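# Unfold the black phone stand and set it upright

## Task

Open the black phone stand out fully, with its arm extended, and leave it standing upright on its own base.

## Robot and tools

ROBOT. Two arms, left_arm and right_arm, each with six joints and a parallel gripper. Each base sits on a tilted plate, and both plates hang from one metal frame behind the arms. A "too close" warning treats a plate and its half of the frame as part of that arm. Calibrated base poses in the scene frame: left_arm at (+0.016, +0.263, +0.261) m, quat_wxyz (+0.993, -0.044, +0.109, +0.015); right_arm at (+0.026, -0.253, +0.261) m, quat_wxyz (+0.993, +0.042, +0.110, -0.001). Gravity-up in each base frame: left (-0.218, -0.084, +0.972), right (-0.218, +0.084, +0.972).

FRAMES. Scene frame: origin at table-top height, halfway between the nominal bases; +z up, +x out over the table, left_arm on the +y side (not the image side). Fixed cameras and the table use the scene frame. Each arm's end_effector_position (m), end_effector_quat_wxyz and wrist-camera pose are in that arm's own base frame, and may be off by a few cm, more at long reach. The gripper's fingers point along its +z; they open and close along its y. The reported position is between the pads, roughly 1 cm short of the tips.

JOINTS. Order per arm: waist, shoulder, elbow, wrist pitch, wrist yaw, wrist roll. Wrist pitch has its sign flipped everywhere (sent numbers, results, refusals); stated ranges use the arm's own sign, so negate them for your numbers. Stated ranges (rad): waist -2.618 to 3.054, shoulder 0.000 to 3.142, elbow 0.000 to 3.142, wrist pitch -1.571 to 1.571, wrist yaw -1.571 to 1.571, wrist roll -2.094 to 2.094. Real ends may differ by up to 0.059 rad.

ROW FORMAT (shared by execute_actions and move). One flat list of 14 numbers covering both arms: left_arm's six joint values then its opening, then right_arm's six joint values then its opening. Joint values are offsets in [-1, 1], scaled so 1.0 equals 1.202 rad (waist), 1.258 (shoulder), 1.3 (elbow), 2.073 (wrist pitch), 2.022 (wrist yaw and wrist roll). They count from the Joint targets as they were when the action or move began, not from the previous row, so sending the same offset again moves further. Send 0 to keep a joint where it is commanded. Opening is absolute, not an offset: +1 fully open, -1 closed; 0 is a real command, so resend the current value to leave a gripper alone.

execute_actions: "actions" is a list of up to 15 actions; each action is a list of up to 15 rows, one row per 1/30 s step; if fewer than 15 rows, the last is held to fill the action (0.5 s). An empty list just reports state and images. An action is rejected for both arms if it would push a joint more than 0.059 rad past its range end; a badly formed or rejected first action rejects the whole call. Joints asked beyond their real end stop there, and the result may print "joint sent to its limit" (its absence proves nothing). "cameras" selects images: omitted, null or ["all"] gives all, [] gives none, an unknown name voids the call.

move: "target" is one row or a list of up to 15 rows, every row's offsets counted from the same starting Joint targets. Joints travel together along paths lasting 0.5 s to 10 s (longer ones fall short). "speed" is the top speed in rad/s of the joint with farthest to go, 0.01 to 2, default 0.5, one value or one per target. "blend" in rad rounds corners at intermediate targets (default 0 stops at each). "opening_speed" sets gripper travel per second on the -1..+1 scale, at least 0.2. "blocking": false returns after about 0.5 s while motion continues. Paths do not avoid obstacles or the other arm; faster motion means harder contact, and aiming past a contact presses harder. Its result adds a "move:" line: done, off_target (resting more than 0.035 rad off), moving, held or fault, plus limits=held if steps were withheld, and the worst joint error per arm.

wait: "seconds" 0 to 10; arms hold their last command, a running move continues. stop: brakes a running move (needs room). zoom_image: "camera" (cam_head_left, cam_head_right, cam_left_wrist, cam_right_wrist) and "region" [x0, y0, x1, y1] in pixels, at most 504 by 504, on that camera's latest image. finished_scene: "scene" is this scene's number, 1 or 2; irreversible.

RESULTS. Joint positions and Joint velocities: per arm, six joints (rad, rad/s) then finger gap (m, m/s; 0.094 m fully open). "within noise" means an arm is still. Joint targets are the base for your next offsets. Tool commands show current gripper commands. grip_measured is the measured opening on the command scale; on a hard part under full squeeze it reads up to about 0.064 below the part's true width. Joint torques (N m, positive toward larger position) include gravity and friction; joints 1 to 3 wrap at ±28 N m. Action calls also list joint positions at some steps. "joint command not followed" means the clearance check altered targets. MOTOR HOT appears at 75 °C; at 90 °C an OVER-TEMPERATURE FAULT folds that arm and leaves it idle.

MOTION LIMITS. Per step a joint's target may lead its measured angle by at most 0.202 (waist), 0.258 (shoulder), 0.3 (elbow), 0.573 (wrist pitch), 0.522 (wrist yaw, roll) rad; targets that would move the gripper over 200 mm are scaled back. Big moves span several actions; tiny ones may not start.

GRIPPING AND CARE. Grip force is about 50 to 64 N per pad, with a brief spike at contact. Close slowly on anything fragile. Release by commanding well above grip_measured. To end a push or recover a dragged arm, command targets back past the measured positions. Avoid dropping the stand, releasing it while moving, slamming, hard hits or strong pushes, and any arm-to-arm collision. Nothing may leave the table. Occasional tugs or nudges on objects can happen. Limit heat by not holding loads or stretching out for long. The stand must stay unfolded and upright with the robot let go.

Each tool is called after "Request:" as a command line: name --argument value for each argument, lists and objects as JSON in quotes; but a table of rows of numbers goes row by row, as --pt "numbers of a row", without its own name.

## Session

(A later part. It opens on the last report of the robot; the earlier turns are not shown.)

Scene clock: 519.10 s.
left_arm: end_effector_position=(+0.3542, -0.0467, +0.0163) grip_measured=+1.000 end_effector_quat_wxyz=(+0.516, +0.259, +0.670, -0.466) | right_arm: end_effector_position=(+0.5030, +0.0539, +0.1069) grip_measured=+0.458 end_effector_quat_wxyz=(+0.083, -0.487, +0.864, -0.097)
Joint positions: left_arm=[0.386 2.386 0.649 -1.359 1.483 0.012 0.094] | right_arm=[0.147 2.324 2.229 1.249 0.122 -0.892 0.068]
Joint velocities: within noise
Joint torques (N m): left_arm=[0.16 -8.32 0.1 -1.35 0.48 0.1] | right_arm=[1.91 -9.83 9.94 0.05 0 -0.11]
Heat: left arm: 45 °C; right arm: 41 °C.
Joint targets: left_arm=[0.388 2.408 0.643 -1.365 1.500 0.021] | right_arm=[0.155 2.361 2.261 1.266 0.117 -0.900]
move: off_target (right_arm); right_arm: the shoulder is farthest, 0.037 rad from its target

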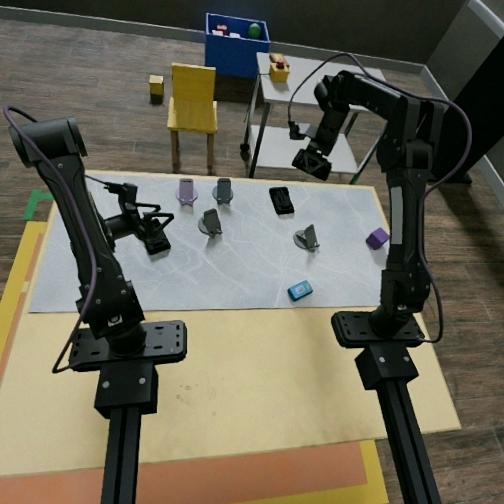

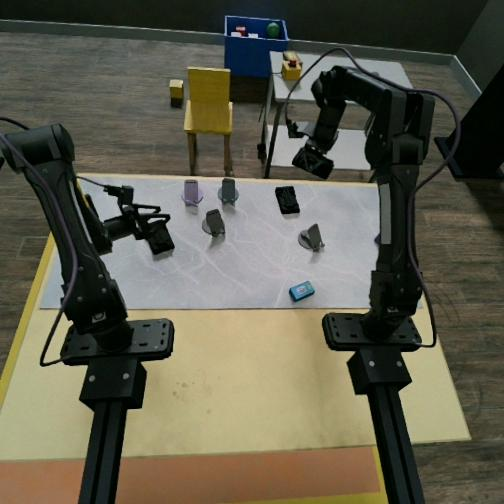

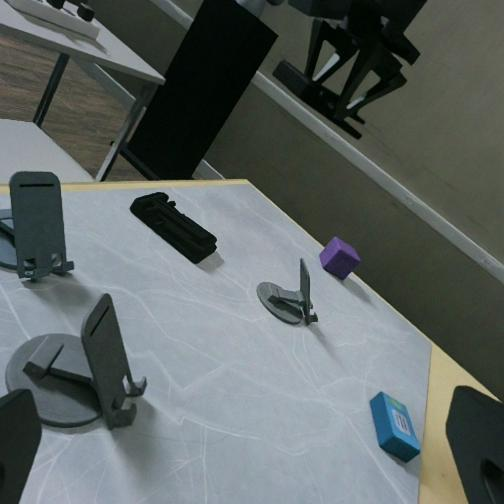

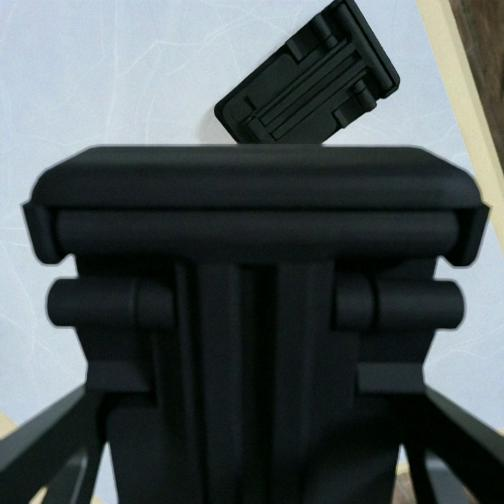

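Request:
move --pt "0 0 0 0 0 0 1 0.340 -0.1995 -0.434 -0.121 0.035 -0.579 0.2" --pt "0 0 0 0 0 0 1 0.306 0.1486 -0.455 -0.349 0.0326 -0.579 0.2" --speed '[0.8,0.5]' --blend 0.03

Scene clock: 537.37 s.
left_arm: end_effector_position=(+0.3541, -0.0468, +0.0165) grip_measured=+1.000 end_effector_quat_wxyz=(+0.517, +0.260, +0.669, -0.466) | right_arm: end_effector_position=(+0.4343, +0.2164, -0.1149) grip_measured=+0.458 end_effector_quat_wxyz=(+0.002, +0.953, -0.277, +0.125)
Joint positions: left_arm=[0.386 2.386 0.649 -1.36 1.484 0.013 0.094] | right_arm=[0.528 2.526 1.677 0.551 0.185 -2.063 0.068]
Joint velocities: within noise
Joint torques (N m): left_arm=[0.18 -8.18 0.03 -1.32 0.47 0.09] | right_arm=[1.89 -10.07 4.81 -0.25 -0.01 -0.08]
Heat: left arm: 44 °C; right arm: 42 °C.
Joint targets: left_arm=[0.388 2.408 0.643 -1.365 1.500 0.021] | right_arm=[0.523 2.548 1.670 0.542 0.184 -2.071]
move: done

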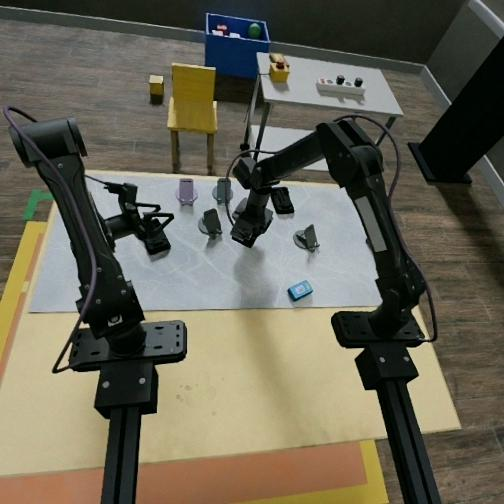

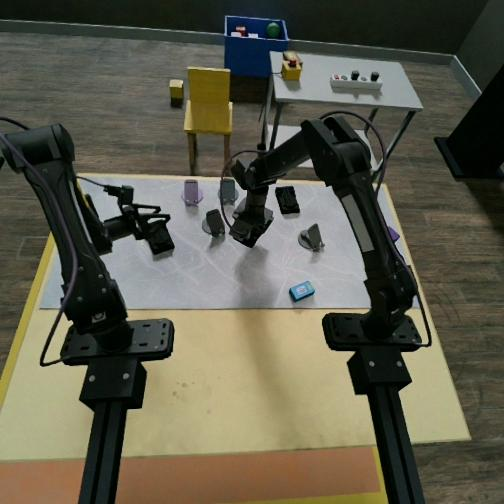

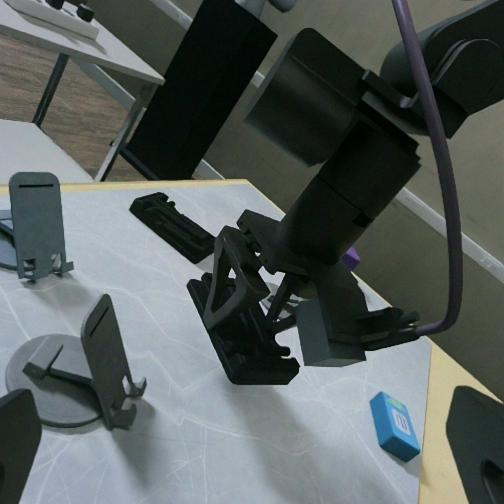

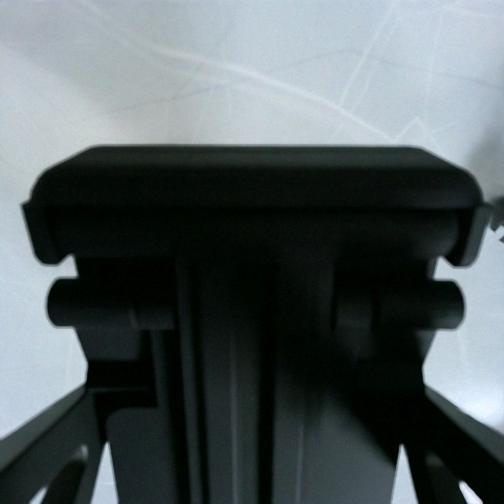

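Request:
zoom_image --camera "cam_left_wrist" --region '[170, 210, 330, 400]'

Scaled by 2.653 from the camera's 504x504 image, which has a finer 720x720 frame.

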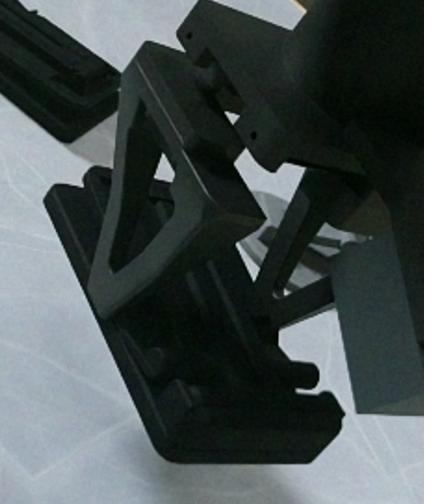

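Request:
move --target '[0,0,0,0,0,0,1,-0.0175,0.120,0.0554,-0.0396,-0.0022,0,0.2]' --speed 0.2 --cameras '["cam_left_wrist"]'

Scene clock: 555.10 s.
left_arm: end_effector_position=(+0.3541, -0.0468, +0.0165) grip_measured=+1.000 end_effector_quat_wxyz=(+0.517, +0.260, +0.669, -0.466) | right_arm: end_effector_position=(+0.4395, +0.2083, -0.1650) grip_measured=+0.458 end_effector_quat_wxyz=(+0.009, +0.951, -0.286, +0.121)
Joint positions: left_arm=[0.386 2.386 0.649 -1.36 1.484 0.013 0.094] | right_arm=[0.508 2.663 1.721 0.471 0.185 -2.063 0.068]
Joint velocities: within noise
Joint torques (N m): left_arm=[0.08 -8.17 0.14 -1.25 0.44 0.13] | right_arm=[1.77 -9.17 6.68 -0.23 -0.08 -0.11]
Heat: left arm: 43 °C; right arm: 41 °C.
Joint targets: left_arm=[0.388 2.408 0.643 -1.365 1.500 0.021] | right_arm=[0.502 2.699 1.741 0.460 0.179 -2.071]
move: off_target (right_arm); right_arm: the shoulder is farthest, 0.036 rad from its target
Images, in order (width x height): cam_left_wrist 504x504.

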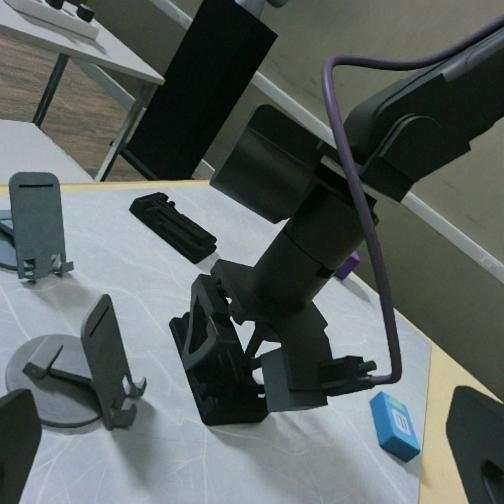

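Request:
move --target '[0,0,0,0,0,0,1,0,0.0104,0.003,-0.003,0,0,0.2]' --speed 0.2 --cameras '[]'

Request:
move --target '[0,0,0,0,0,0,1,0,0,0,0,0,0,0.9]' --opening_speed 0.6 --cameras '["cam_left_wrist"]'

Scene clock: 560.93 s.
left_arm: end_effector_position=(+0.3541, -0.0468, +0.0165) grip_measured=+1.000 end_effector_quat_wxyz=(+0.517, +0.260, +0.669, -0.466) | right_arm: end_effector_position=(+0.4403, +0.2088, -0.1654) grip_measured=+0.458 end_effector_quat_wxyz=(+0.008, +0.950, -0.286, +0.121)
Joint positions: left_arm=[0.386 2.386 0.649 -1.36 1.484 0.013 0.094] | right_arm=[0.508 2.666 1.725 0.471 0.185 -2.063 0.068]
Joint velocities: within noise
Joint torques (N m): left_arm=[0.1 -8.17 -0.01 -1.3 0.43 0.08] | right_arm=[1.65 -8.47 6.52 -0.27 -0.08 -0.15]
Heat: left arm: 42 °C; right arm: 43 °C.
Joint targets: left_arm=[0.388 2.408 0.643 -1.365 1.500 0.021] | right_arm=[0.502 2.712 1.745 0.454 0.179 -2.071]
move: off_target (right_arm); right_arm: the shoulder is farthest, 0.046 rad from its target
No camera images: "cameras" was empty.

Scene clock: 562.30 s.
left_arm: end_effector_position=(+0.3541, -0.0468, +0.0165) grip_measured=+1.000 end_effector_quat_wxyz=(+0.517, +0.260, +0.669, -0.466) | right_arm: end_effector_position=(+0.4410, +0.2091, -0.1680) grip_measured=+0.897 end_effector_quat_wxyz=(+0.007, +0.950, -0.286, +0.122)
Joint positions: left_arm=[0.386 2.386 0.649 -1.36 1.484 0.013 0.094] | right_arm=[0.508 2.673 1.727 0.462 0.185 -2.063 0.089]
Joint velocities: within noise
Joint torques (N m): left_arm=[0.2 -8.18 0.06 -1.3 0.5 0.12] | right_arm=[1.81 -8.96 6.42 -0.2 -0.03 -0.13]
Heat: left arm: 42 °C; right arm: 43 °C.
Joint targets: left_arm=[0.388 2.408 0.643 -1.365 1.500 0.021] | right_arm=[0.502 2.712 1.745 0.454 0.179 -2.071]
move: off_target (right_arm); right_arm: the shoulder is farthest, 0.039 rad from its target
Images, in order (width x height): cam_left_wrist 504x504.

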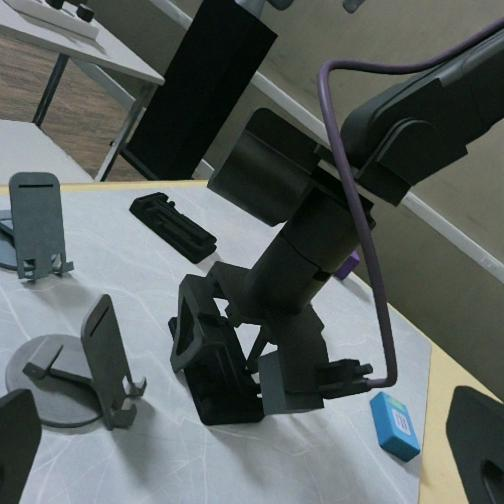

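Request:
move --pt "0 0 0 0 0 0 1 0.0175 -0.130 -0.0577 0.0425 0.0025 0 1" --pt "0 0 0 0 0 0 1 0.0175 -0.130 -0.0577 0.0425 0.0025 1.0 1" --speed '[0.3,1.5]' --cameras '[]'

Request:
move --target '[0,0,0,0,0,0,1,0,0,0,0,0,0.553,1]' --speed 1.2

Scene clock: 571.37 s.
left_arm: end_effector_position=(+0.3541, -0.0468, +0.0165) grip_measured=+1.000 end_effector_quat_wxyz=(+0.517, +0.260, +0.669, -0.466) | right_arm: end_effector_position=(+0.4366, +0.2077, -0.1341) grip_measured=+0.997 end_effector_quat_wxyz=(+0.097, -0.271, +0.955, -0.072)
Joint positions: left_arm=[0.386 2.386 0.649 -1.361 1.484 0.013 0.094] | right_arm=[0.51 2.575 1.687 0.525 0.185 -0.057 0.094]
Joint velocities: within noise
Joint torques (N m): left_arm=[0.17 -8.13 0.05 -1.36 0.48 0.11] | right_arm=[3.41 -13.59 3.75 0.06 0.01 0.12]
Heat: left arm: 42 °C; right arm: 45 °C.
Joint targets: left_arm=[0.388 2.408 0.643 -1.365 1.500 0.021] | right_arm=[0.523 2.548 1.670 0.542 0.184 -0.049]
move: done
No camera images: "cameras" was empty.

Scene clock: 573.30 s.
left_arm: end_effector_position=(+0.3541, -0.0468, +0.0165) grip_measured=+1.000 end_effector_quat_wxyz=(+0.517, +0.260, +0.669, -0.466) | right_arm: end_effector_position=(+0.4366, +0.2077, -0.1341) grip_measured=+0.997 end_effector_quat_wxyz=(+0.121, +0.277, +0.953, -0.010)
Joint positions: left_arm=[0.386 2.386 0.649 -1.361 1.484 0.013 0.094] | right_arm=[0.51 2.575 1.687 0.525 0.185 1.061 0.094]
Joint velocities: within noise
Joint torques (N m): left_arm=[0.09 -8.2 0.03 -1.3 0.45 0.12] | right_arm=[3.3 -13.68 3.6 0.06 -0.03 0.02]
Heat: left arm: 42 °C; right arm: 45 °C.
Joint targets: left_arm=[0.388 2.408 0.643 -1.365 1.500 0.021] | right_arm=[0.523 2.548 1.670 0.542 0.184 1.069]
move: done

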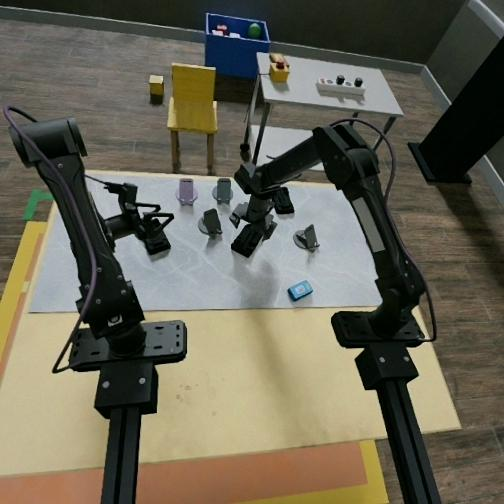

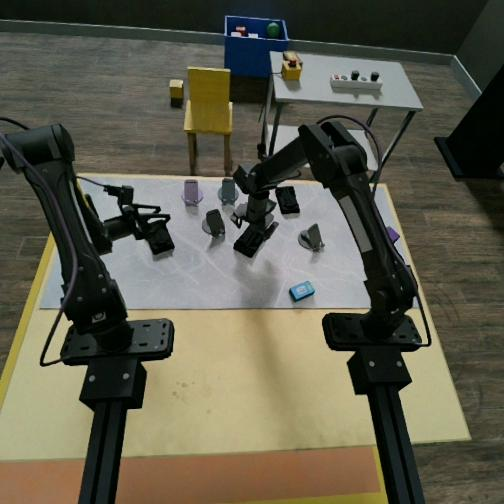

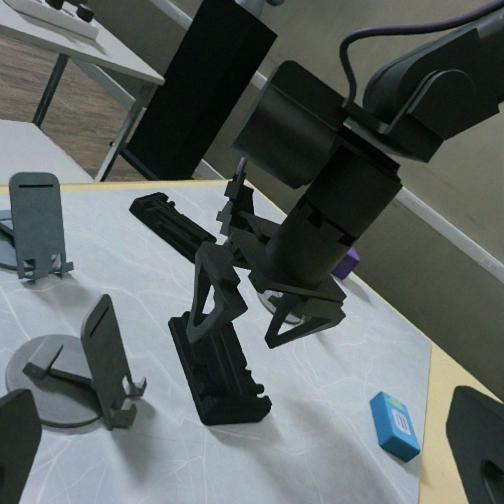

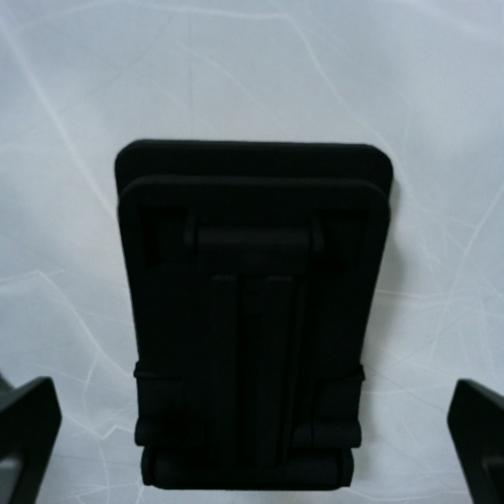

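Request:
move --target '[0,0,0,0,0,0,1,-0.055,0.088,0.1008,0.0045,-0.0057,-0.0317,1]' --speed 0.2 --cameras '["cam_left_wrist","cam_right_wrist"]'

Scene clock: 597.20 s.
left_arm: end_effector_position=(+0.3541, -0.0468, +0.0165) grip_measured=+1.000 end_effector_quat_wxyz=(+0.517, +0.260, +0.669, -0.466) | right_arm: end_effector_position=(+0.4650, +0.1965, -0.1350) grip_measured=+0.997 end_effector_quat_wxyz=(+0.130, +0.279, +0.951, +0.000)
Joint positions: left_arm=[0.386 2.386 0.649 -1.361 1.484 0.013 0.094] | right_arm=[0.46 2.623 1.779 0.534 0.176 1.014 0.094]
Joint velocities: within noise
Joint torques (N m): left_arm=[0.21 -8.18 0.23 -1.28 0.45 0.1] | right_arm=[1.94 -9.47 7.23 0.05 -0.03 -0.11]
Heat: left arm: 42 °C; right arm: 50 °C.
Joint targets: left_arm=[0.388 2.408 0.643 -1.365 1.500 0.021] | right_arm=[0.457 2.659 1.801 0.551 0.172 1.005]
move: done
Images, in order (width x height): cam_left_wrist 504x504, cam_right_wrist 504x504.

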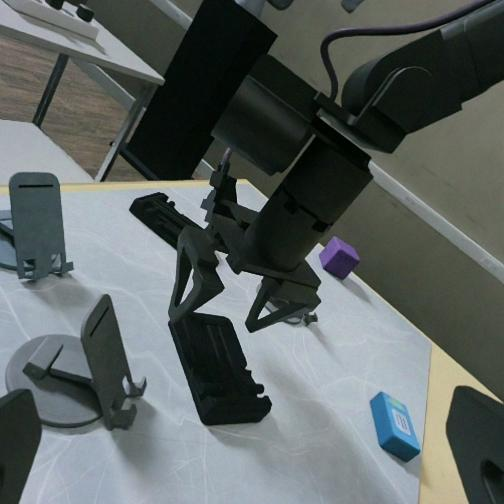

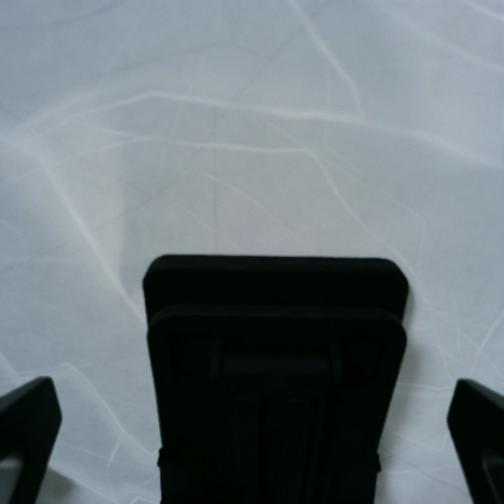

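Request:
move --target '[0,0,0,0,0,0,1,-0.0113,0.034,-0.0017,-0.0228,-0.001,-0.0054,1]' --speed 0.2 --cameras '["cam_left_wrist","cam_right_wrist"]'

Request:
zoom_image --camera "cam_left_wrist" --region '[150, 220, 350, 440]'

Scene clock: 607.83 s.
left_arm: end_effector_position=(+0.3541, -0.0468, +0.0165) grip_measured=+1.000 end_effector_quat_wxyz=(+0.517, +0.260, +0.669, -0.466) | right_arm: end_effector_position=(+0.4597, +0.1882, -0.1552) grip_measured=+0.997 end_effector_quat_wxyz=(+0.118, +0.278, +0.953, -0.011)
Joint positions: left_arm=[0.386 2.386 0.649 -1.361 1.484 0.013 0.094] | right_arm=[0.448 2.666 1.779 0.52 0.173 1.002 0.094]
Joint velocities: within noise
Joint torques (N m): left_arm=[0.05 -7.9 0.03 -1.31 0.44 0.1] | right_arm=[1.78 -9.43 6.78 -0.22 0.02 -0.12]
Heat: left arm: 41 °C; right arm: 49 °C.
Joint targets: left_arm=[0.388 2.408 0.643 -1.365 1.500 0.021] | right_arm=[0.443 2.702 1.799 0.504 0.170 0.994]
move: done
Images, in order (width x height): cam_left_wrist 504x504, cam_right_wrist 504x504.

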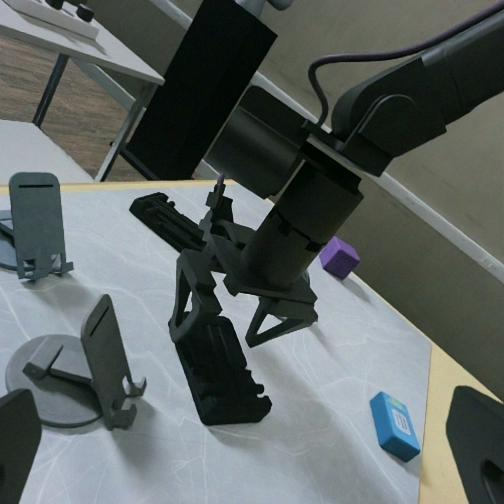

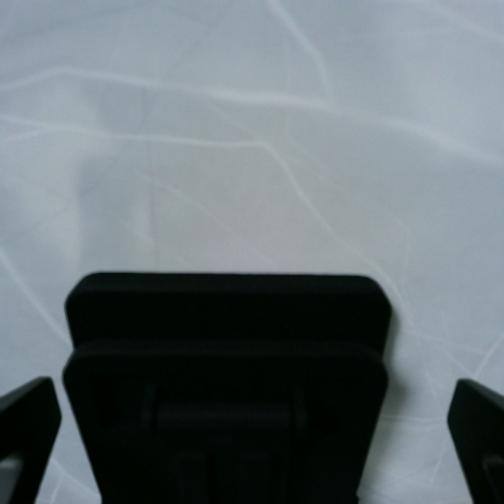

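Scaled by 2.291 from the camera's 504x504 image, which has a finer 720x720 frame.

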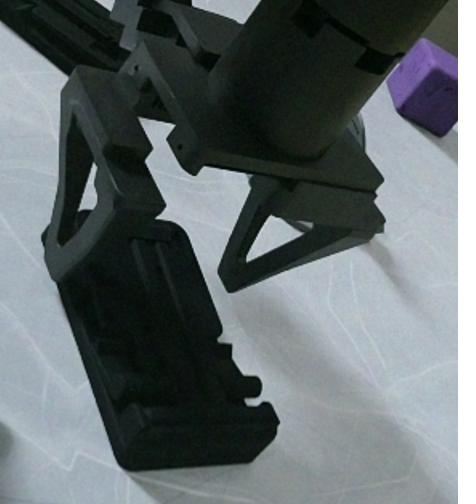

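Request:
move --target '[0,0,0,0,0,0,1,0.005,0.0107,0.0226,0.0077,0,-0.003,1]' --speed 0.2 --cameras '["cam_right_wrist"]'

Scene clock: 617.23 s.
left_arm: end_effector_position=(+0.3541, -0.0468, +0.0165) grip_measured=+1.000 end_effector_quat_wxyz=(+0.517, +0.260, +0.669, -0.466) | right_arm: end_effector_position=(+0.4679, +0.1921, -0.1522) grip_measured=+0.997 end_effector_quat_wxyz=(+0.126, +0.276, +0.953, -0.004)
Joint positions: left_arm=[0.386 2.386 0.649 -1.361 1.484 0.013 0.094] | right_arm=[0.448 2.675 1.808 0.519 0.173 0.996 0.094]
Joint velocities: within noise
Joint torques (N m): left_arm=[0.03 -8.12 0.13 -1.31 0.46 0.04] | right_arm=[2.24 -9.09 7.13 -0.09 0 -0.11]
Heat: left arm: 41 °C; right arm: 47 °C.
Joint targets: left_arm=[0.388 2.408 0.643 -1.365 1.500 0.021] | right_arm=[0.449 2.715 1.829 0.520 0.171 0.988]
move: off_target (right_arm); right_arm: the shoulder is farthest, 0.041 rad from its target
Images, in order (width x height): cam_right_wrist 504x504.

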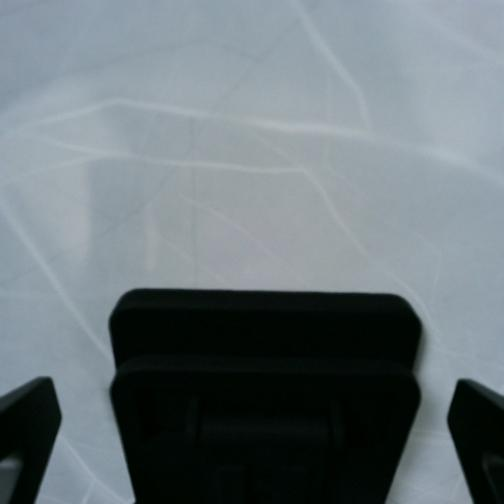

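Request:
move --target '[0,0,0,0,0,0,1,0,0.0165,0.008,-0.004,0,0,1]' --speed 0.2 --cameras '[]'

Request:
move --target '[0,0,0,0,0,0,1,0,0,0,0,0,0,0.2]' --opening_speed 0.6 --cameras '["cam_left_wrist","cam_right_wrist"]'

Scene clock: 622.90 s.
left_arm: end_effector_position=(+0.3541, -0.0468, +0.0165) grip_measured=+1.000 end_effector_quat_wxyz=(+0.517, +0.261, +0.669, -0.466) | right_arm: end_effector_position=(+0.4651, +0.1908, -0.1614) grip_measured=+0.997 end_effector_quat_wxyz=(+0.120, +0.275, +0.954, -0.009)
Joint positions: left_arm=[0.386 2.386 0.649 -1.361 1.485 0.013 0.094] | right_arm=[0.448 2.698 1.816 0.519 0.173 0.996 0.094]
Joint velocities: within noise
Joint torques (N m): left_arm=[0.03 -8.16 0.09 -1.33 0.52 0.11] | right_arm=[2.28 -9.4 7.17 -0.15 -0.05 -0.12]
Heat: left arm: 41 °C; right arm: 47 °C.
Joint targets: left_arm=[0.388 2.408 0.643 -1.365 1.500 0.021] | right_arm=[0.449 2.736 1.839 0.511 0.171 0.988]
move: off_target (right_arm); right_arm: the shoulder is farthest, 0.038 rad from its target
No camera images: "cameras" was empty.

Scene clock: 624.43 s.
left_arm: end_effector_position=(+0.3541, -0.0468, +0.0165) grip_measured=+1.000 end_effector_quat_wxyz=(+0.517, +0.261, +0.669, -0.466) | right_arm: end_effector_position=(+0.4651, +0.1908, -0.1614) grip_measured=+0.481 end_effector_quat_wxyz=(+0.120, +0.275, +0.954, -0.009)
Joint positions: left_arm=[0.386 2.386 0.649 -1.361 1.485 0.013 0.094] | right_arm=[0.448 2.698 1.816 0.519 0.173 0.996 0.07]
Joint velocities: within noise
Joint torques (N m): left_arm=[0.01 -8.23 -0.06 -1.35 0.44 0.11] | right_arm=[2.3 -9.32 7.13 -0.15 -0.05 -0.13]
Heat: left arm: 41 °C; right arm: 47 °C.
Joint targets: left_arm=[0.388 2.408 0.643 -1.365 1.500 0.021] | right_arm=[0.449 2.736 1.839 0.511 0.171 0.988]
move: off_target (right_arm); right_arm: the shoulder is farthest, 0.038 rad from its target
Images, in order (width x height): cam_left_wrist 504x504, cam_right_wrist 504x504.

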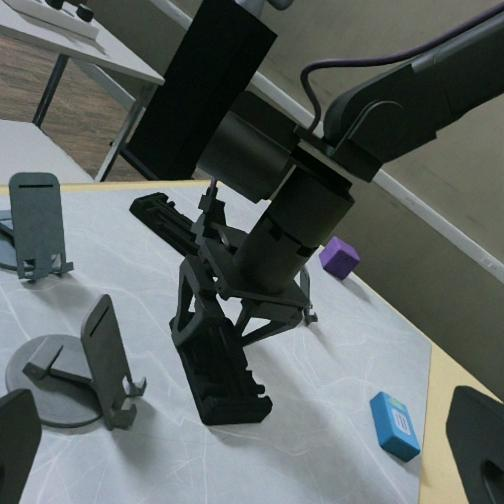

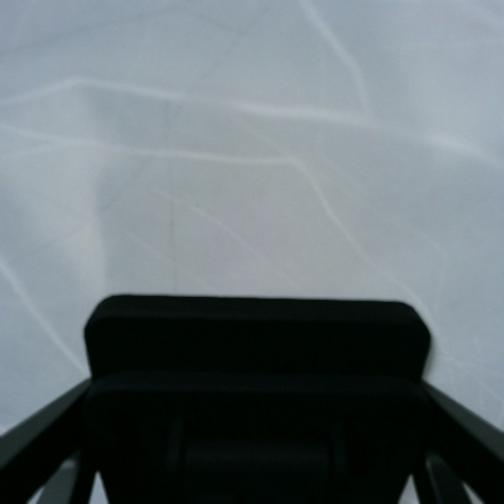

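Request:
move --target '[0,0,0,0,0,0,1,0,-0.02,-0.005,0.003,0,0,0.75]' --speed 0.2 --cameras '[]'

Request:
move --target '[0,0,0,0,0,0,1,0,0,0,0,0,0,0.2]' --opening_speed 0.6 --cameras '["cam_left_wrist","cam_right_wrist"]'

Scene clock: 628.80 s.
left_arm: end_effector_position=(+0.3541, -0.0468, +0.0165) grip_measured=+1.000 end_effector_quat_wxyz=(+0.517, +0.261, +0.669, -0.466) | right_arm: end_effector_position=(+0.4651, +0.1908, -0.1614) grip_measured=+0.747 end_effector_quat_wxyz=(+0.120, +0.275, +0.954, -0.009)
Joint positions: left_arm=[0.386 2.386 0.649 -1.361 1.485 0.013 0.094] | right_arm=[0.448 2.698 1.816 0.519 0.173 0.996 0.082]
Joint velocities: within noise
Joint torques (N m): left_arm=[0.17 -8.14 0.2 -1.29 0.5 0.11] | right_arm=[2.22 -11.11 6.45 -0.11 -0.02 -0.08]
Heat: left arm: 41 °C; right arm: 47 °C.
Joint targets: left_arm=[0.388 2.408 0.643 -1.365 1.500 0.021] | right_arm=[0.449 2.711 1.832 0.518 0.171 0.988]
move: done
No camera images: "cameras" was empty.

Scene clock: 629.93 s.
left_arm: end_effector_position=(+0.3541, -0.0468, +0.0165) grip_measured=+1.000 end_effector_quat_wxyz=(+0.517, +0.261, +0.669, -0.466) | right_arm: end_effector_position=(+0.4650, +0.1909, -0.1614) grip_measured=+0.481 end_effector_quat_wxyz=(+0.120, +0.275, +0.954, -0.009)
Joint positions: left_arm=[0.386 2.386 0.649 -1.361 1.485 0.013 0.094] | right_arm=[0.448 2.698 1.816 0.519 0.173 0.996 0.07]
Joint velocities: within noise
Joint torques (N m): left_arm=[-0.02 -8.21 0.1 -1.33 0.45 0.08] | right_arm=[2.33 -11.06 6.52 -0.1 -0.04 -0.12]
Heat: left arm: 41 °C; right arm: 47 °C.
Joint targets: left_arm=[0.388 2.408 0.643 -1.365 1.500 0.021] | right_arm=[0.449 2.711 1.832 0.518 0.170 0.988]
move: done
Images, in order (width x height): cam_left_wrist 504x504, cam_right_wrist 504x504.

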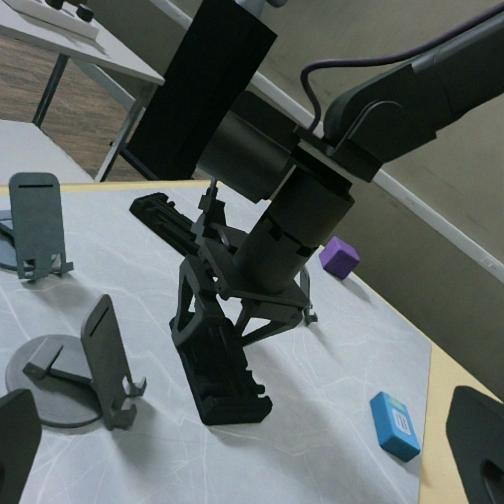

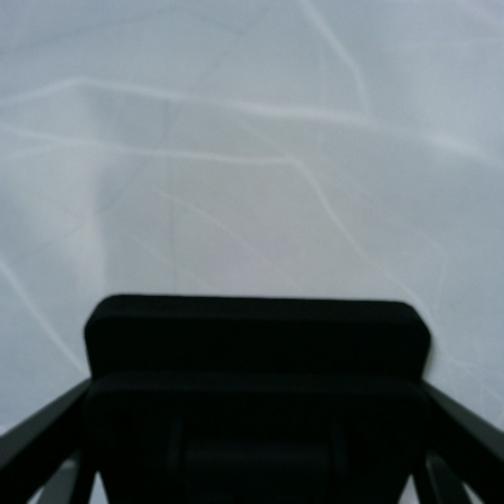

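Request:
move --target '[0,0,0,0,0,0,1,0,0,0,0,0,0,0.75]' --cameras '[]'

Request:
move --target '[0,0,0,0,0,0,1,0,-0.043,0,0,0,0,0.75]' --speed 0.2 --cameras '[]'

Scene clock: 635.57 s.
left_arm: end_effector_position=(+0.3541, -0.0468, +0.0165) grip_measured=+1.000 end_effector_quat_wxyz=(+0.517, +0.261, +0.669, -0.466) | right_arm: end_effector_position=(+0.4650, +0.1909, -0.1614) grip_measured=+0.747 end_effector_quat_wxyz=(+0.120, +0.275, +0.954, -0.009)
Joint positions: left_arm=[0.386 2.386 0.649 -1.361 1.485 0.013 0.094] | right_arm=[0.448 2.698 1.816 0.519 0.173 0.996 0.082]
Joint velocities: within noise
Joint torques (N m): left_arm=[0.09 -7.88 0.1 -1.31 0.46 0.14] | right_arm=[2.35 -11.07 6.42 -0.12 -0.04 -0.11]
Heat: left arm: 41 °C; right arm: 47 °C.
Joint targets: left_arm=[0.388 2.408 0.643 -1.365 1.500 0.021] | right_arm=[0.449 2.711 1.832 0.518 0.170 0.988]
move: done
No camera images: "cameras" was empty.

Scene clock: 636.27 s.
left_arm: end_effector_position=(+0.3541, -0.0468, +0.0165) grip_measured=+1.000 end_effector_quat_wxyz=(+0.517, +0.261, +0.669, -0.466) | right_arm: end_effector_position=(+0.4650, +0.1909, -0.1614) grip_measured=+0.747 end_effector_quat_wxyz=(+0.120, +0.275, +0.954, -0.009)
Joint positions: left_arm=[0.386 2.386 0.649 -1.361 1.485 0.013 0.094] | right_arm=[0.448 2.698 1.816 0.519 0.173 0.996 0.082]
Joint velocities: within noise
Joint torques (N m): left_arm=[0.08 -8.18 0.16 -1.3 0.45 0.11] | right_arm=[2.3 -15.19 6.56 -0.14 -0.02 -0.13]
Heat: left arm: 41 °C; right arm: 48 °C.
Joint targets: left_arm=[0.388 2.408 0.643 -1.365 1.500 0.021] | right_arm=[0.449 2.657 1.832 0.518 0.170 0.988]
move: off_target (right_arm); right_arm: the shoulder is farthest, 0.041 rad from its target
No camera images: "cameras" was empty.

Request:
move --target '[0,0,0,0,0,0,1,0,-0.012,0,0,0,0,0.75]' --speed 0.2 --cameras '[]'

Scene clock: 640.60 s.
left_arm: end_effector_position=(+0.3541, -0.0468, +0.0165) grip_measured=+1.000 end_effector_quat_wxyz=(+0.517, +0.261, +0.669, -0.466) | right_arm: end_effector_position=(+0.4692, +0.1929, -0.1533) grip_measured=+0.747 end_effector_quat_wxyz=(+0.126, +0.276, +0.953, -0.003)
Joint positions: left_arm=[0.386 2.386 0.649 -1.361 1.485 0.013 0.094] | right_arm=[0.448 2.681 1.816 0.519 0.173 0.996 0.082]
Joint velocities: within noise
Joint torques (N m): left_arm=[0.12 -8.01 0.23 -1.28 0.48 0.06] | right_arm=[2.24 -15.06 6.6 -0.12 -0.01 -0.11]
Heat: left arm: 41 °C; right arm: 50 °C.
Joint targets: left_arm=[0.388 2.408 0.643 -1.365 1.500 0.021] | right_arm=[0.449 2.641 1.832 0.518 0.170 0.988]
move: off_target (right_arm); right_arm: the shoulder is farthest, 0.039 rad from its target
No camera images: "cameras" was empty.

Request:
move --target '[0,0,0,0,0,0,1,0,0,0,0,0,0,0.2]' --opening_speed 0.6 --cameras '["cam_left_wrist","cam_right_wrist"]'

Request:
zoom_image --camera "cam_left_wrist" --region '[150, 220, 350, 440]'

Scene clock: 644.33 s.
left_arm: end_effector_position=(+0.3541, -0.0468, +0.0165) grip_measured=+1.000 end_effector_quat_wxyz=(+0.517, +0.261, +0.669, -0.466) | right_arm: end_effector_position=(+0.4692, +0.1929, -0.1533) grip_measured=+0.317 end_effector_quat_wxyz=(+0.126, +0.276, +0.953, -0.003)
Joint positions: left_arm=[0.386 2.386 0.649 -1.361 1.485 0.013 0.094] | right_arm=[0.448 2.681 1.816 0.519 0.173 0.995 0.062]
Joint velocities: within noise
Joint torques (N m): left_arm=[0.16 -8.13 0.1 -1.31 0.49 0.08] | right_arm=[2.24 -15.02 6.72 -0.14 0.03 -0.09]
Heat: left arm: 41 °C; right arm: 51 °C.
Joint targets: left_arm=[0.388 2.408 0.643 -1.365 1.500 0.021] | right_arm=[0.449 2.641 1.832 0.518 0.170 0.988]
move: off_target (right_arm); right_arm: the shoulder is farthest, 0.040 rad from its target
Images, in order (width x height): cam_left_wrist 504x504, cam_right_wrist 504x504.

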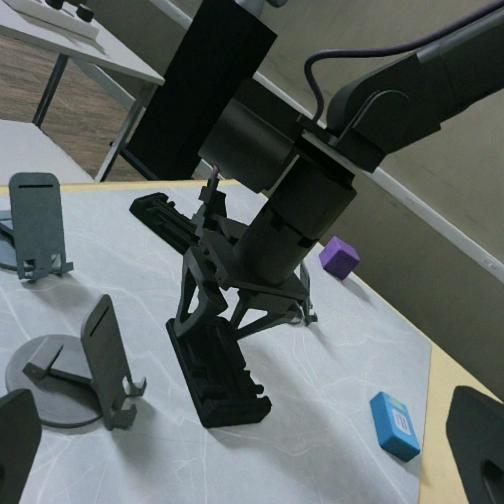

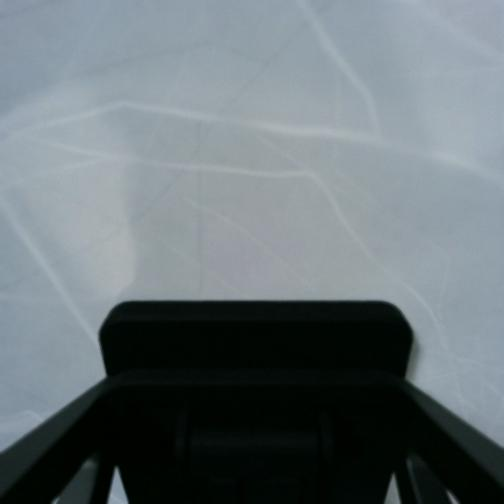

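Scaled by 2.291 from the camera's 504x504 image, which has a finer 720x720 frame.

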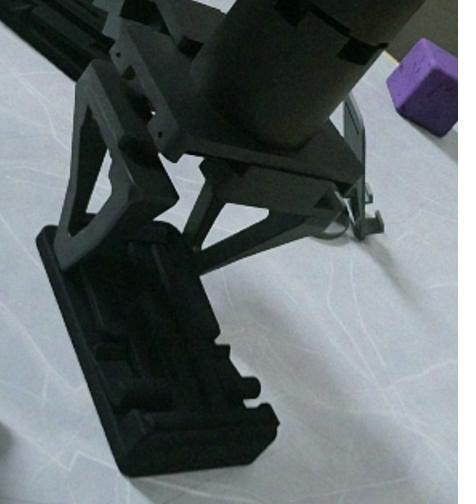

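Request:
move --target '[0,0,0,0,0,0,1,0,-0.062,-0.017,0.027,0,0,0.2]' --speed 0.15 --cameras '["cam_left_wrist","cam_right_wrist"]'

Request:
zoom_image --camera "cam_left_wrist" --region '[150, 220, 350, 440]'

Scene clock: 649.07 s.
left_arm: end_effector_position=(+0.3541, -0.0468, +0.0165) grip_measured=+1.000 end_effector_quat_wxyz=(+0.517, +0.261, +0.669, -0.466) | right_arm: end_effector_position=(+0.4800, +0.1981, -0.1164) grip_measured=+0.316 end_effector_quat_wxyz=(+0.143, +0.277, +0.950, +0.012)
Joint positions: left_arm=[0.386 2.386 0.649 -1.361 1.485 0.013 0.094] | right_arm=[0.448 2.603 1.816 0.552 0.173 0.995 0.062]
Joint velocities: within noise
Joint torques (N m): left_arm=[0.14 -8.21 0.06 -1.32 0.5 0.1] | right_arm=[2.22 -15.24 5.15 0.01 0 -0.11]
Heat: left arm: 41 °C; right arm: 52 °C.
Joint targets: left_arm=[0.388 2.408 0.643 -1.365 1.500 0.021] | right_arm=[0.449 2.563 1.810 0.574 0.170 0.988]
move: off_target (right_arm); right_arm: the shoulder is farthest, 0.040 rad from its target
Images, in order (width x height): cam_left_wrist 504x504, cam_right_wrist 504x504.

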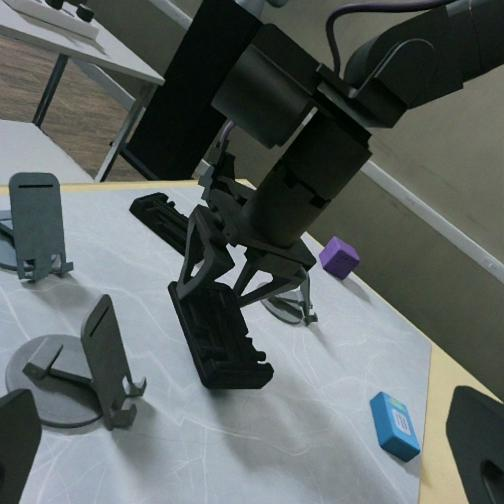

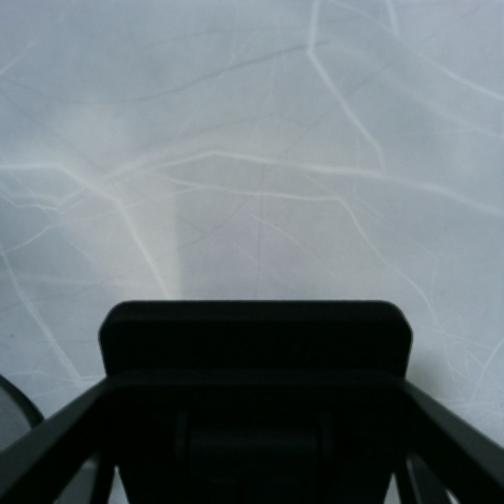

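Scaled by 2.291 from the camera's 504x504 image, which has a finer 720x720 frame.

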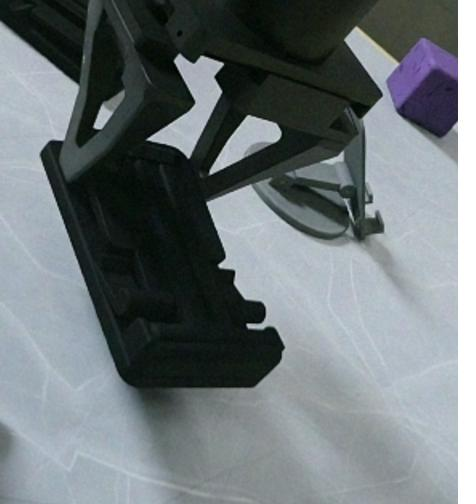

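Request:
move --pt "0 0 0 0 0 0 1 0.1186 -0.2967 0.0123 0.239 0.011 0 0.2" --pt "0 0 0 0 0 0 1 0.1186 -0.2967 0.0123 0.239 0.011 -1.0 0.2" --speed '[0.4,0.8]' --cameras '[]'

Request:
move --target '[0,0,0,0,0,0,1,0,0,0,0,0,-0.12,0.2]' --speed 0.8

Scene clock: 690.57 s.
left_arm: end_effector_position=(+0.3541, -0.0468, +0.0166) grip_measured=+1.000 end_effector_quat_wxyz=(+0.517, +0.261, +0.669, -0.466) | right_arm: end_effector_position=(+0.3993, +0.2244, +0.0428) grip_measured=+0.316 end_effector_quat_wxyz=(-0.035, +0.712, -0.694, +0.104)
Joint positions: left_arm=[0.386 2.386 0.649 -1.361 1.485 0.013 0.094] | right_arm=[0.582 2.223 1.816 1.049 0.188 -1.025 0.062]
Joint velocities: within noise
Joint torques (N m): left_arm=[0.05 -8.24 0.12 -1.29 0.5 0.07] | right_arm=[2.97 -13.63 7.5 0.17 0.07 -0.14]
Heat: left arm: 41 °C; right arm: 55 °C.
Joint targets: left_arm=[0.388 2.408 0.643 -1.365 1.500 0.021] | right_arm=[0.592 2.190 1.826 1.069 0.193 -1.034]
move: done
No camera images: "cameras" was empty.

Scene clock: 691.73 s.
left_arm: end_effector_position=(+0.3541, -0.0468, +0.0166) grip_measured=+1.000 end_effector_quat_wxyz=(+0.517, +0.261, +0.669, -0.466) | right_arm: end_effector_position=(+0.3994, +0.2243, +0.0428) grip_measured=+0.316 end_effector_quat_wxyz=(-0.022, +0.791, -0.602, +0.108)
Joint positions: left_arm=[0.386 2.386 0.649 -1.361 1.485 0.013 0.094] | right_arm=[0.582 2.223 1.816 1.049 0.188 -1.268 0.062]
Joint velocities: within noise
Joint torques (N m): left_arm=[0.03 -8.23 0.1 -1.31 0.49 0.09] | right_arm=[2.86 -13.76 7.53 0.15 0.05 -0.09]
Heat: left arm: 41 °C; right arm: 55 °C.
Joint targets: left_arm=[0.388 2.408 0.643 -1.365 1.500 0.021] | right_arm=[0.592 2.190 1.826 1.069 0.193 -1.276]
move: done

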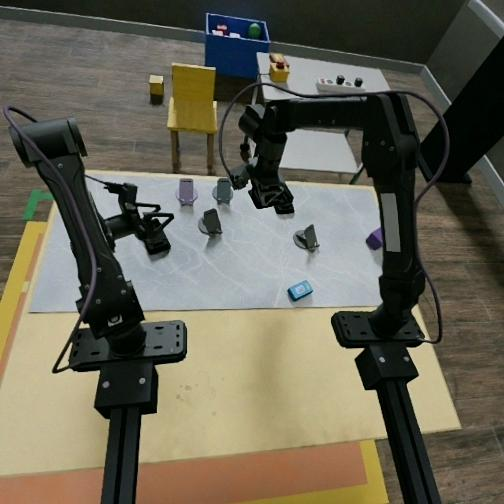

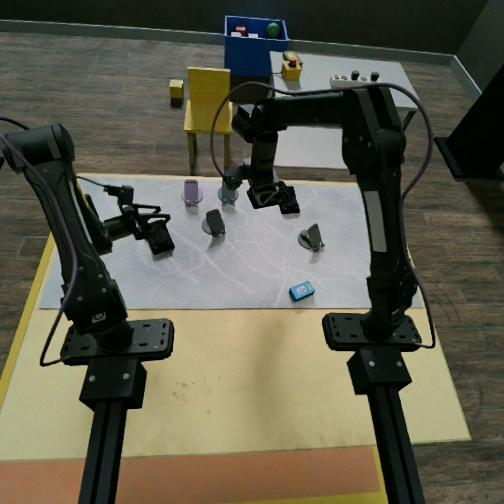

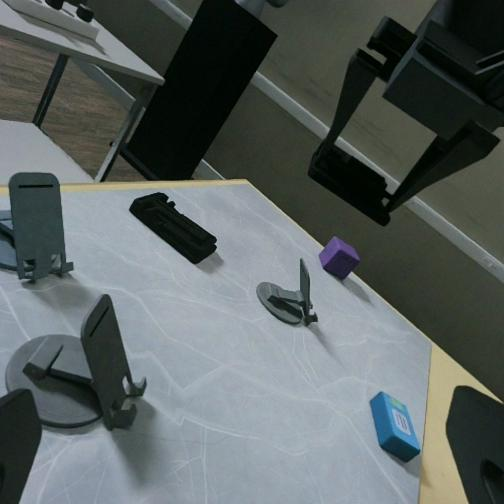

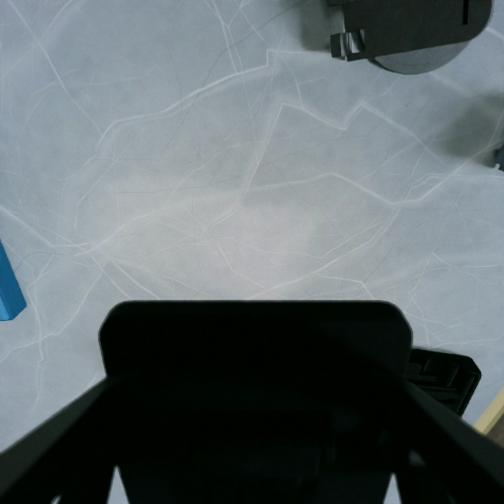

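Request:
move --target '[-0.401,0.0712,0.1588,-0.0926,-0.1325,-0.629,-0.25,0,0,0,0,0,0,0.2]' --speed 0.5

Scene clock: 726.37 s.
left_arm: end_effector_position=(+0.3846, -0.2013, +0.0229) grip_measured=-0.248 end_effector_quat_wxyz=(+0.168, -0.003, +0.717, -0.677) | right_arm: end_effector_position=(+0.3994, +0.2243, +0.0428) grip_measured=+0.316 end_effector_quat_wxyz=(-0.022, +0.791, -0.602, +0.108)
Joint positions: left_arm=[-0.086 2.473 0.841 -1.547 1.235 -1.251 0.035] | right_arm=[0.582 2.223 1.816 1.049 0.188 -1.268 0.062]
Joint velocities: within noise
Joint torques (N m): left_arm=[-1.95 -9.42 2.15 -1.63 0.17 0.04] | right_arm=[2.97 -13.65 7.56 0.15 0.08 -0.15]
Heat: left arm: 41 °C; right arm: 55 °C.
Joint targets: left_arm=[-0.094 2.498 0.849 -1.557 1.232 -1.251] | right_arm=[0.592 2.190 1.826 1.069 0.193 -1.276]
move: done

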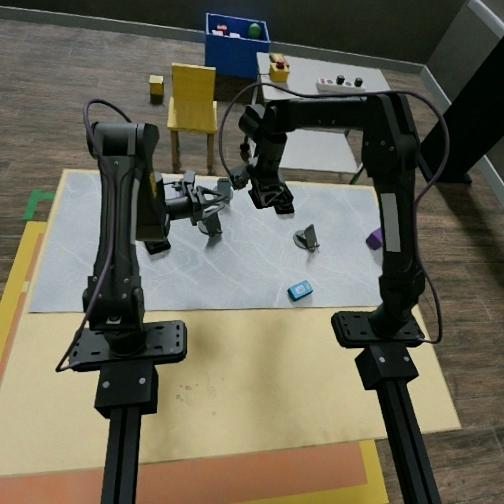

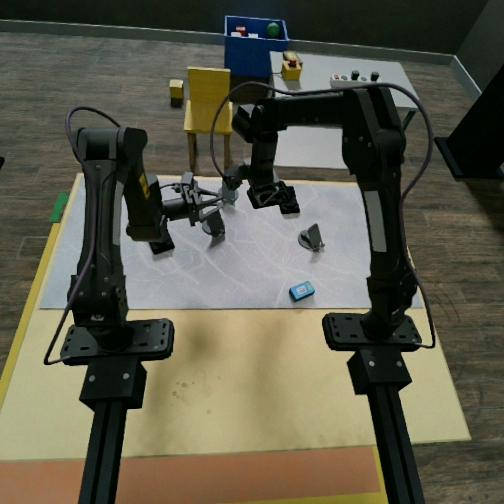

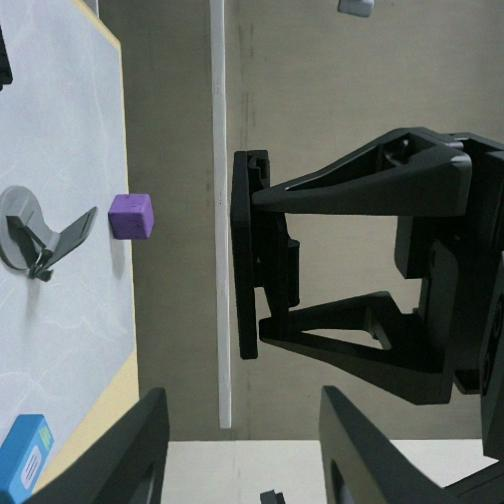

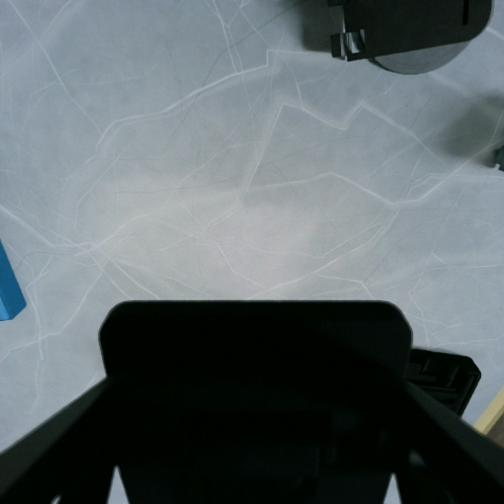

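Request:
move --target '[-0.0894,0.0188,0.0853,0.0315,-0.0528,-0.0111,-0.25,0,0,0,0,0,0,0.2]' --speed 0.15 --cameras '["cam_left_wrist","cam_right_wrist"]'

Scene clock: 750.93 s.
left_arm: end_effector_position=(+0.4047, -0.2421, +0.0288) grip_measured=-0.248 end_effector_quat_wxyz=(+0.178, +0.005, +0.713, -0.679) | right_arm: end_effector_position=(+0.3994, +0.2243, +0.0428) grip_measured=+0.316 end_effector_quat_wxyz=(-0.022, +0.791, -0.602, +0.108)
Joint positions: left_arm=[-0.193 2.496 0.951 -1.508 1.129 -1.274 0.035] | right_arm=[0.582 2.223 1.816 1.049 0.188 -1.268 0.062]
Joint velocities: within noise
Joint torques (N m): left_arm=[-2.41 -9.84 2.66 -1.45 0.07 -0.01] | right_arm=[2.99 -13.52 7.53 0.15 0.06 -0.11]
Heat: left arm: 43 °C; right arm: 55 °C.
Joint targets: left_arm=[-0.201 2.521 0.960 -1.491 1.125 -1.273] | right_arm=[0.592 2.190 1.826 1.069 0.193 -1.276]
move: done
Images, in order (width x height): cam_left_wrist 504x504, cam_right_wrist 504x504.

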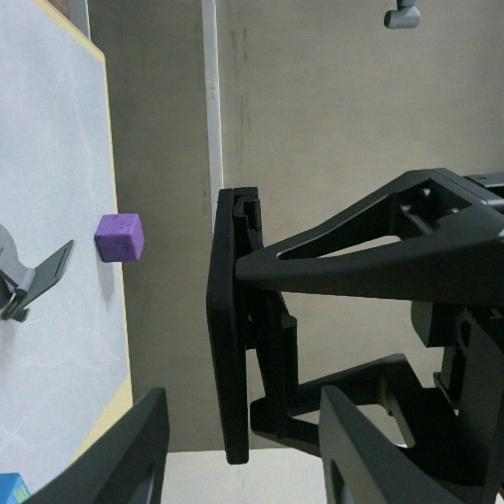

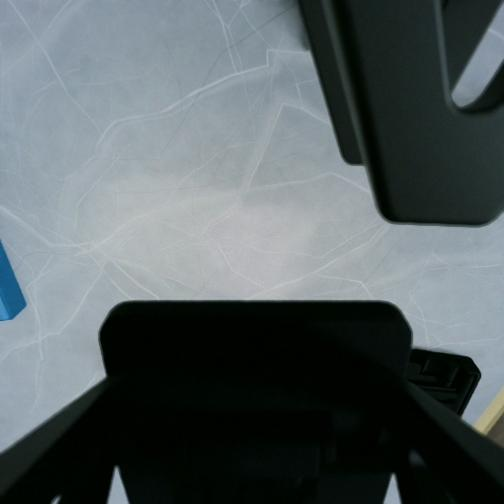

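Request:
zoom_image --camera "cam_left_wrist" --region '[140, 170, 460, 490]'

Request:
zoom_image --camera "cam_right_wrist" --region '[80, 200, 504, 504]'

Scaled by 1.575 from the camera's 504x504 image, which has a finer 720x720 frame.

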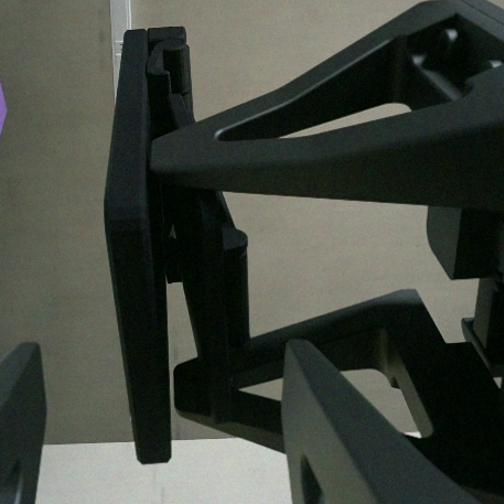

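Scaled by 1.189 from the camera's 504x504 image, which has a finer 720x720 frame.

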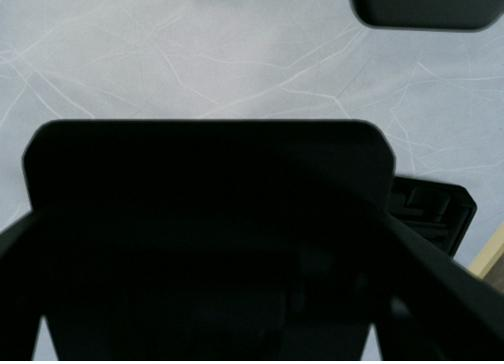

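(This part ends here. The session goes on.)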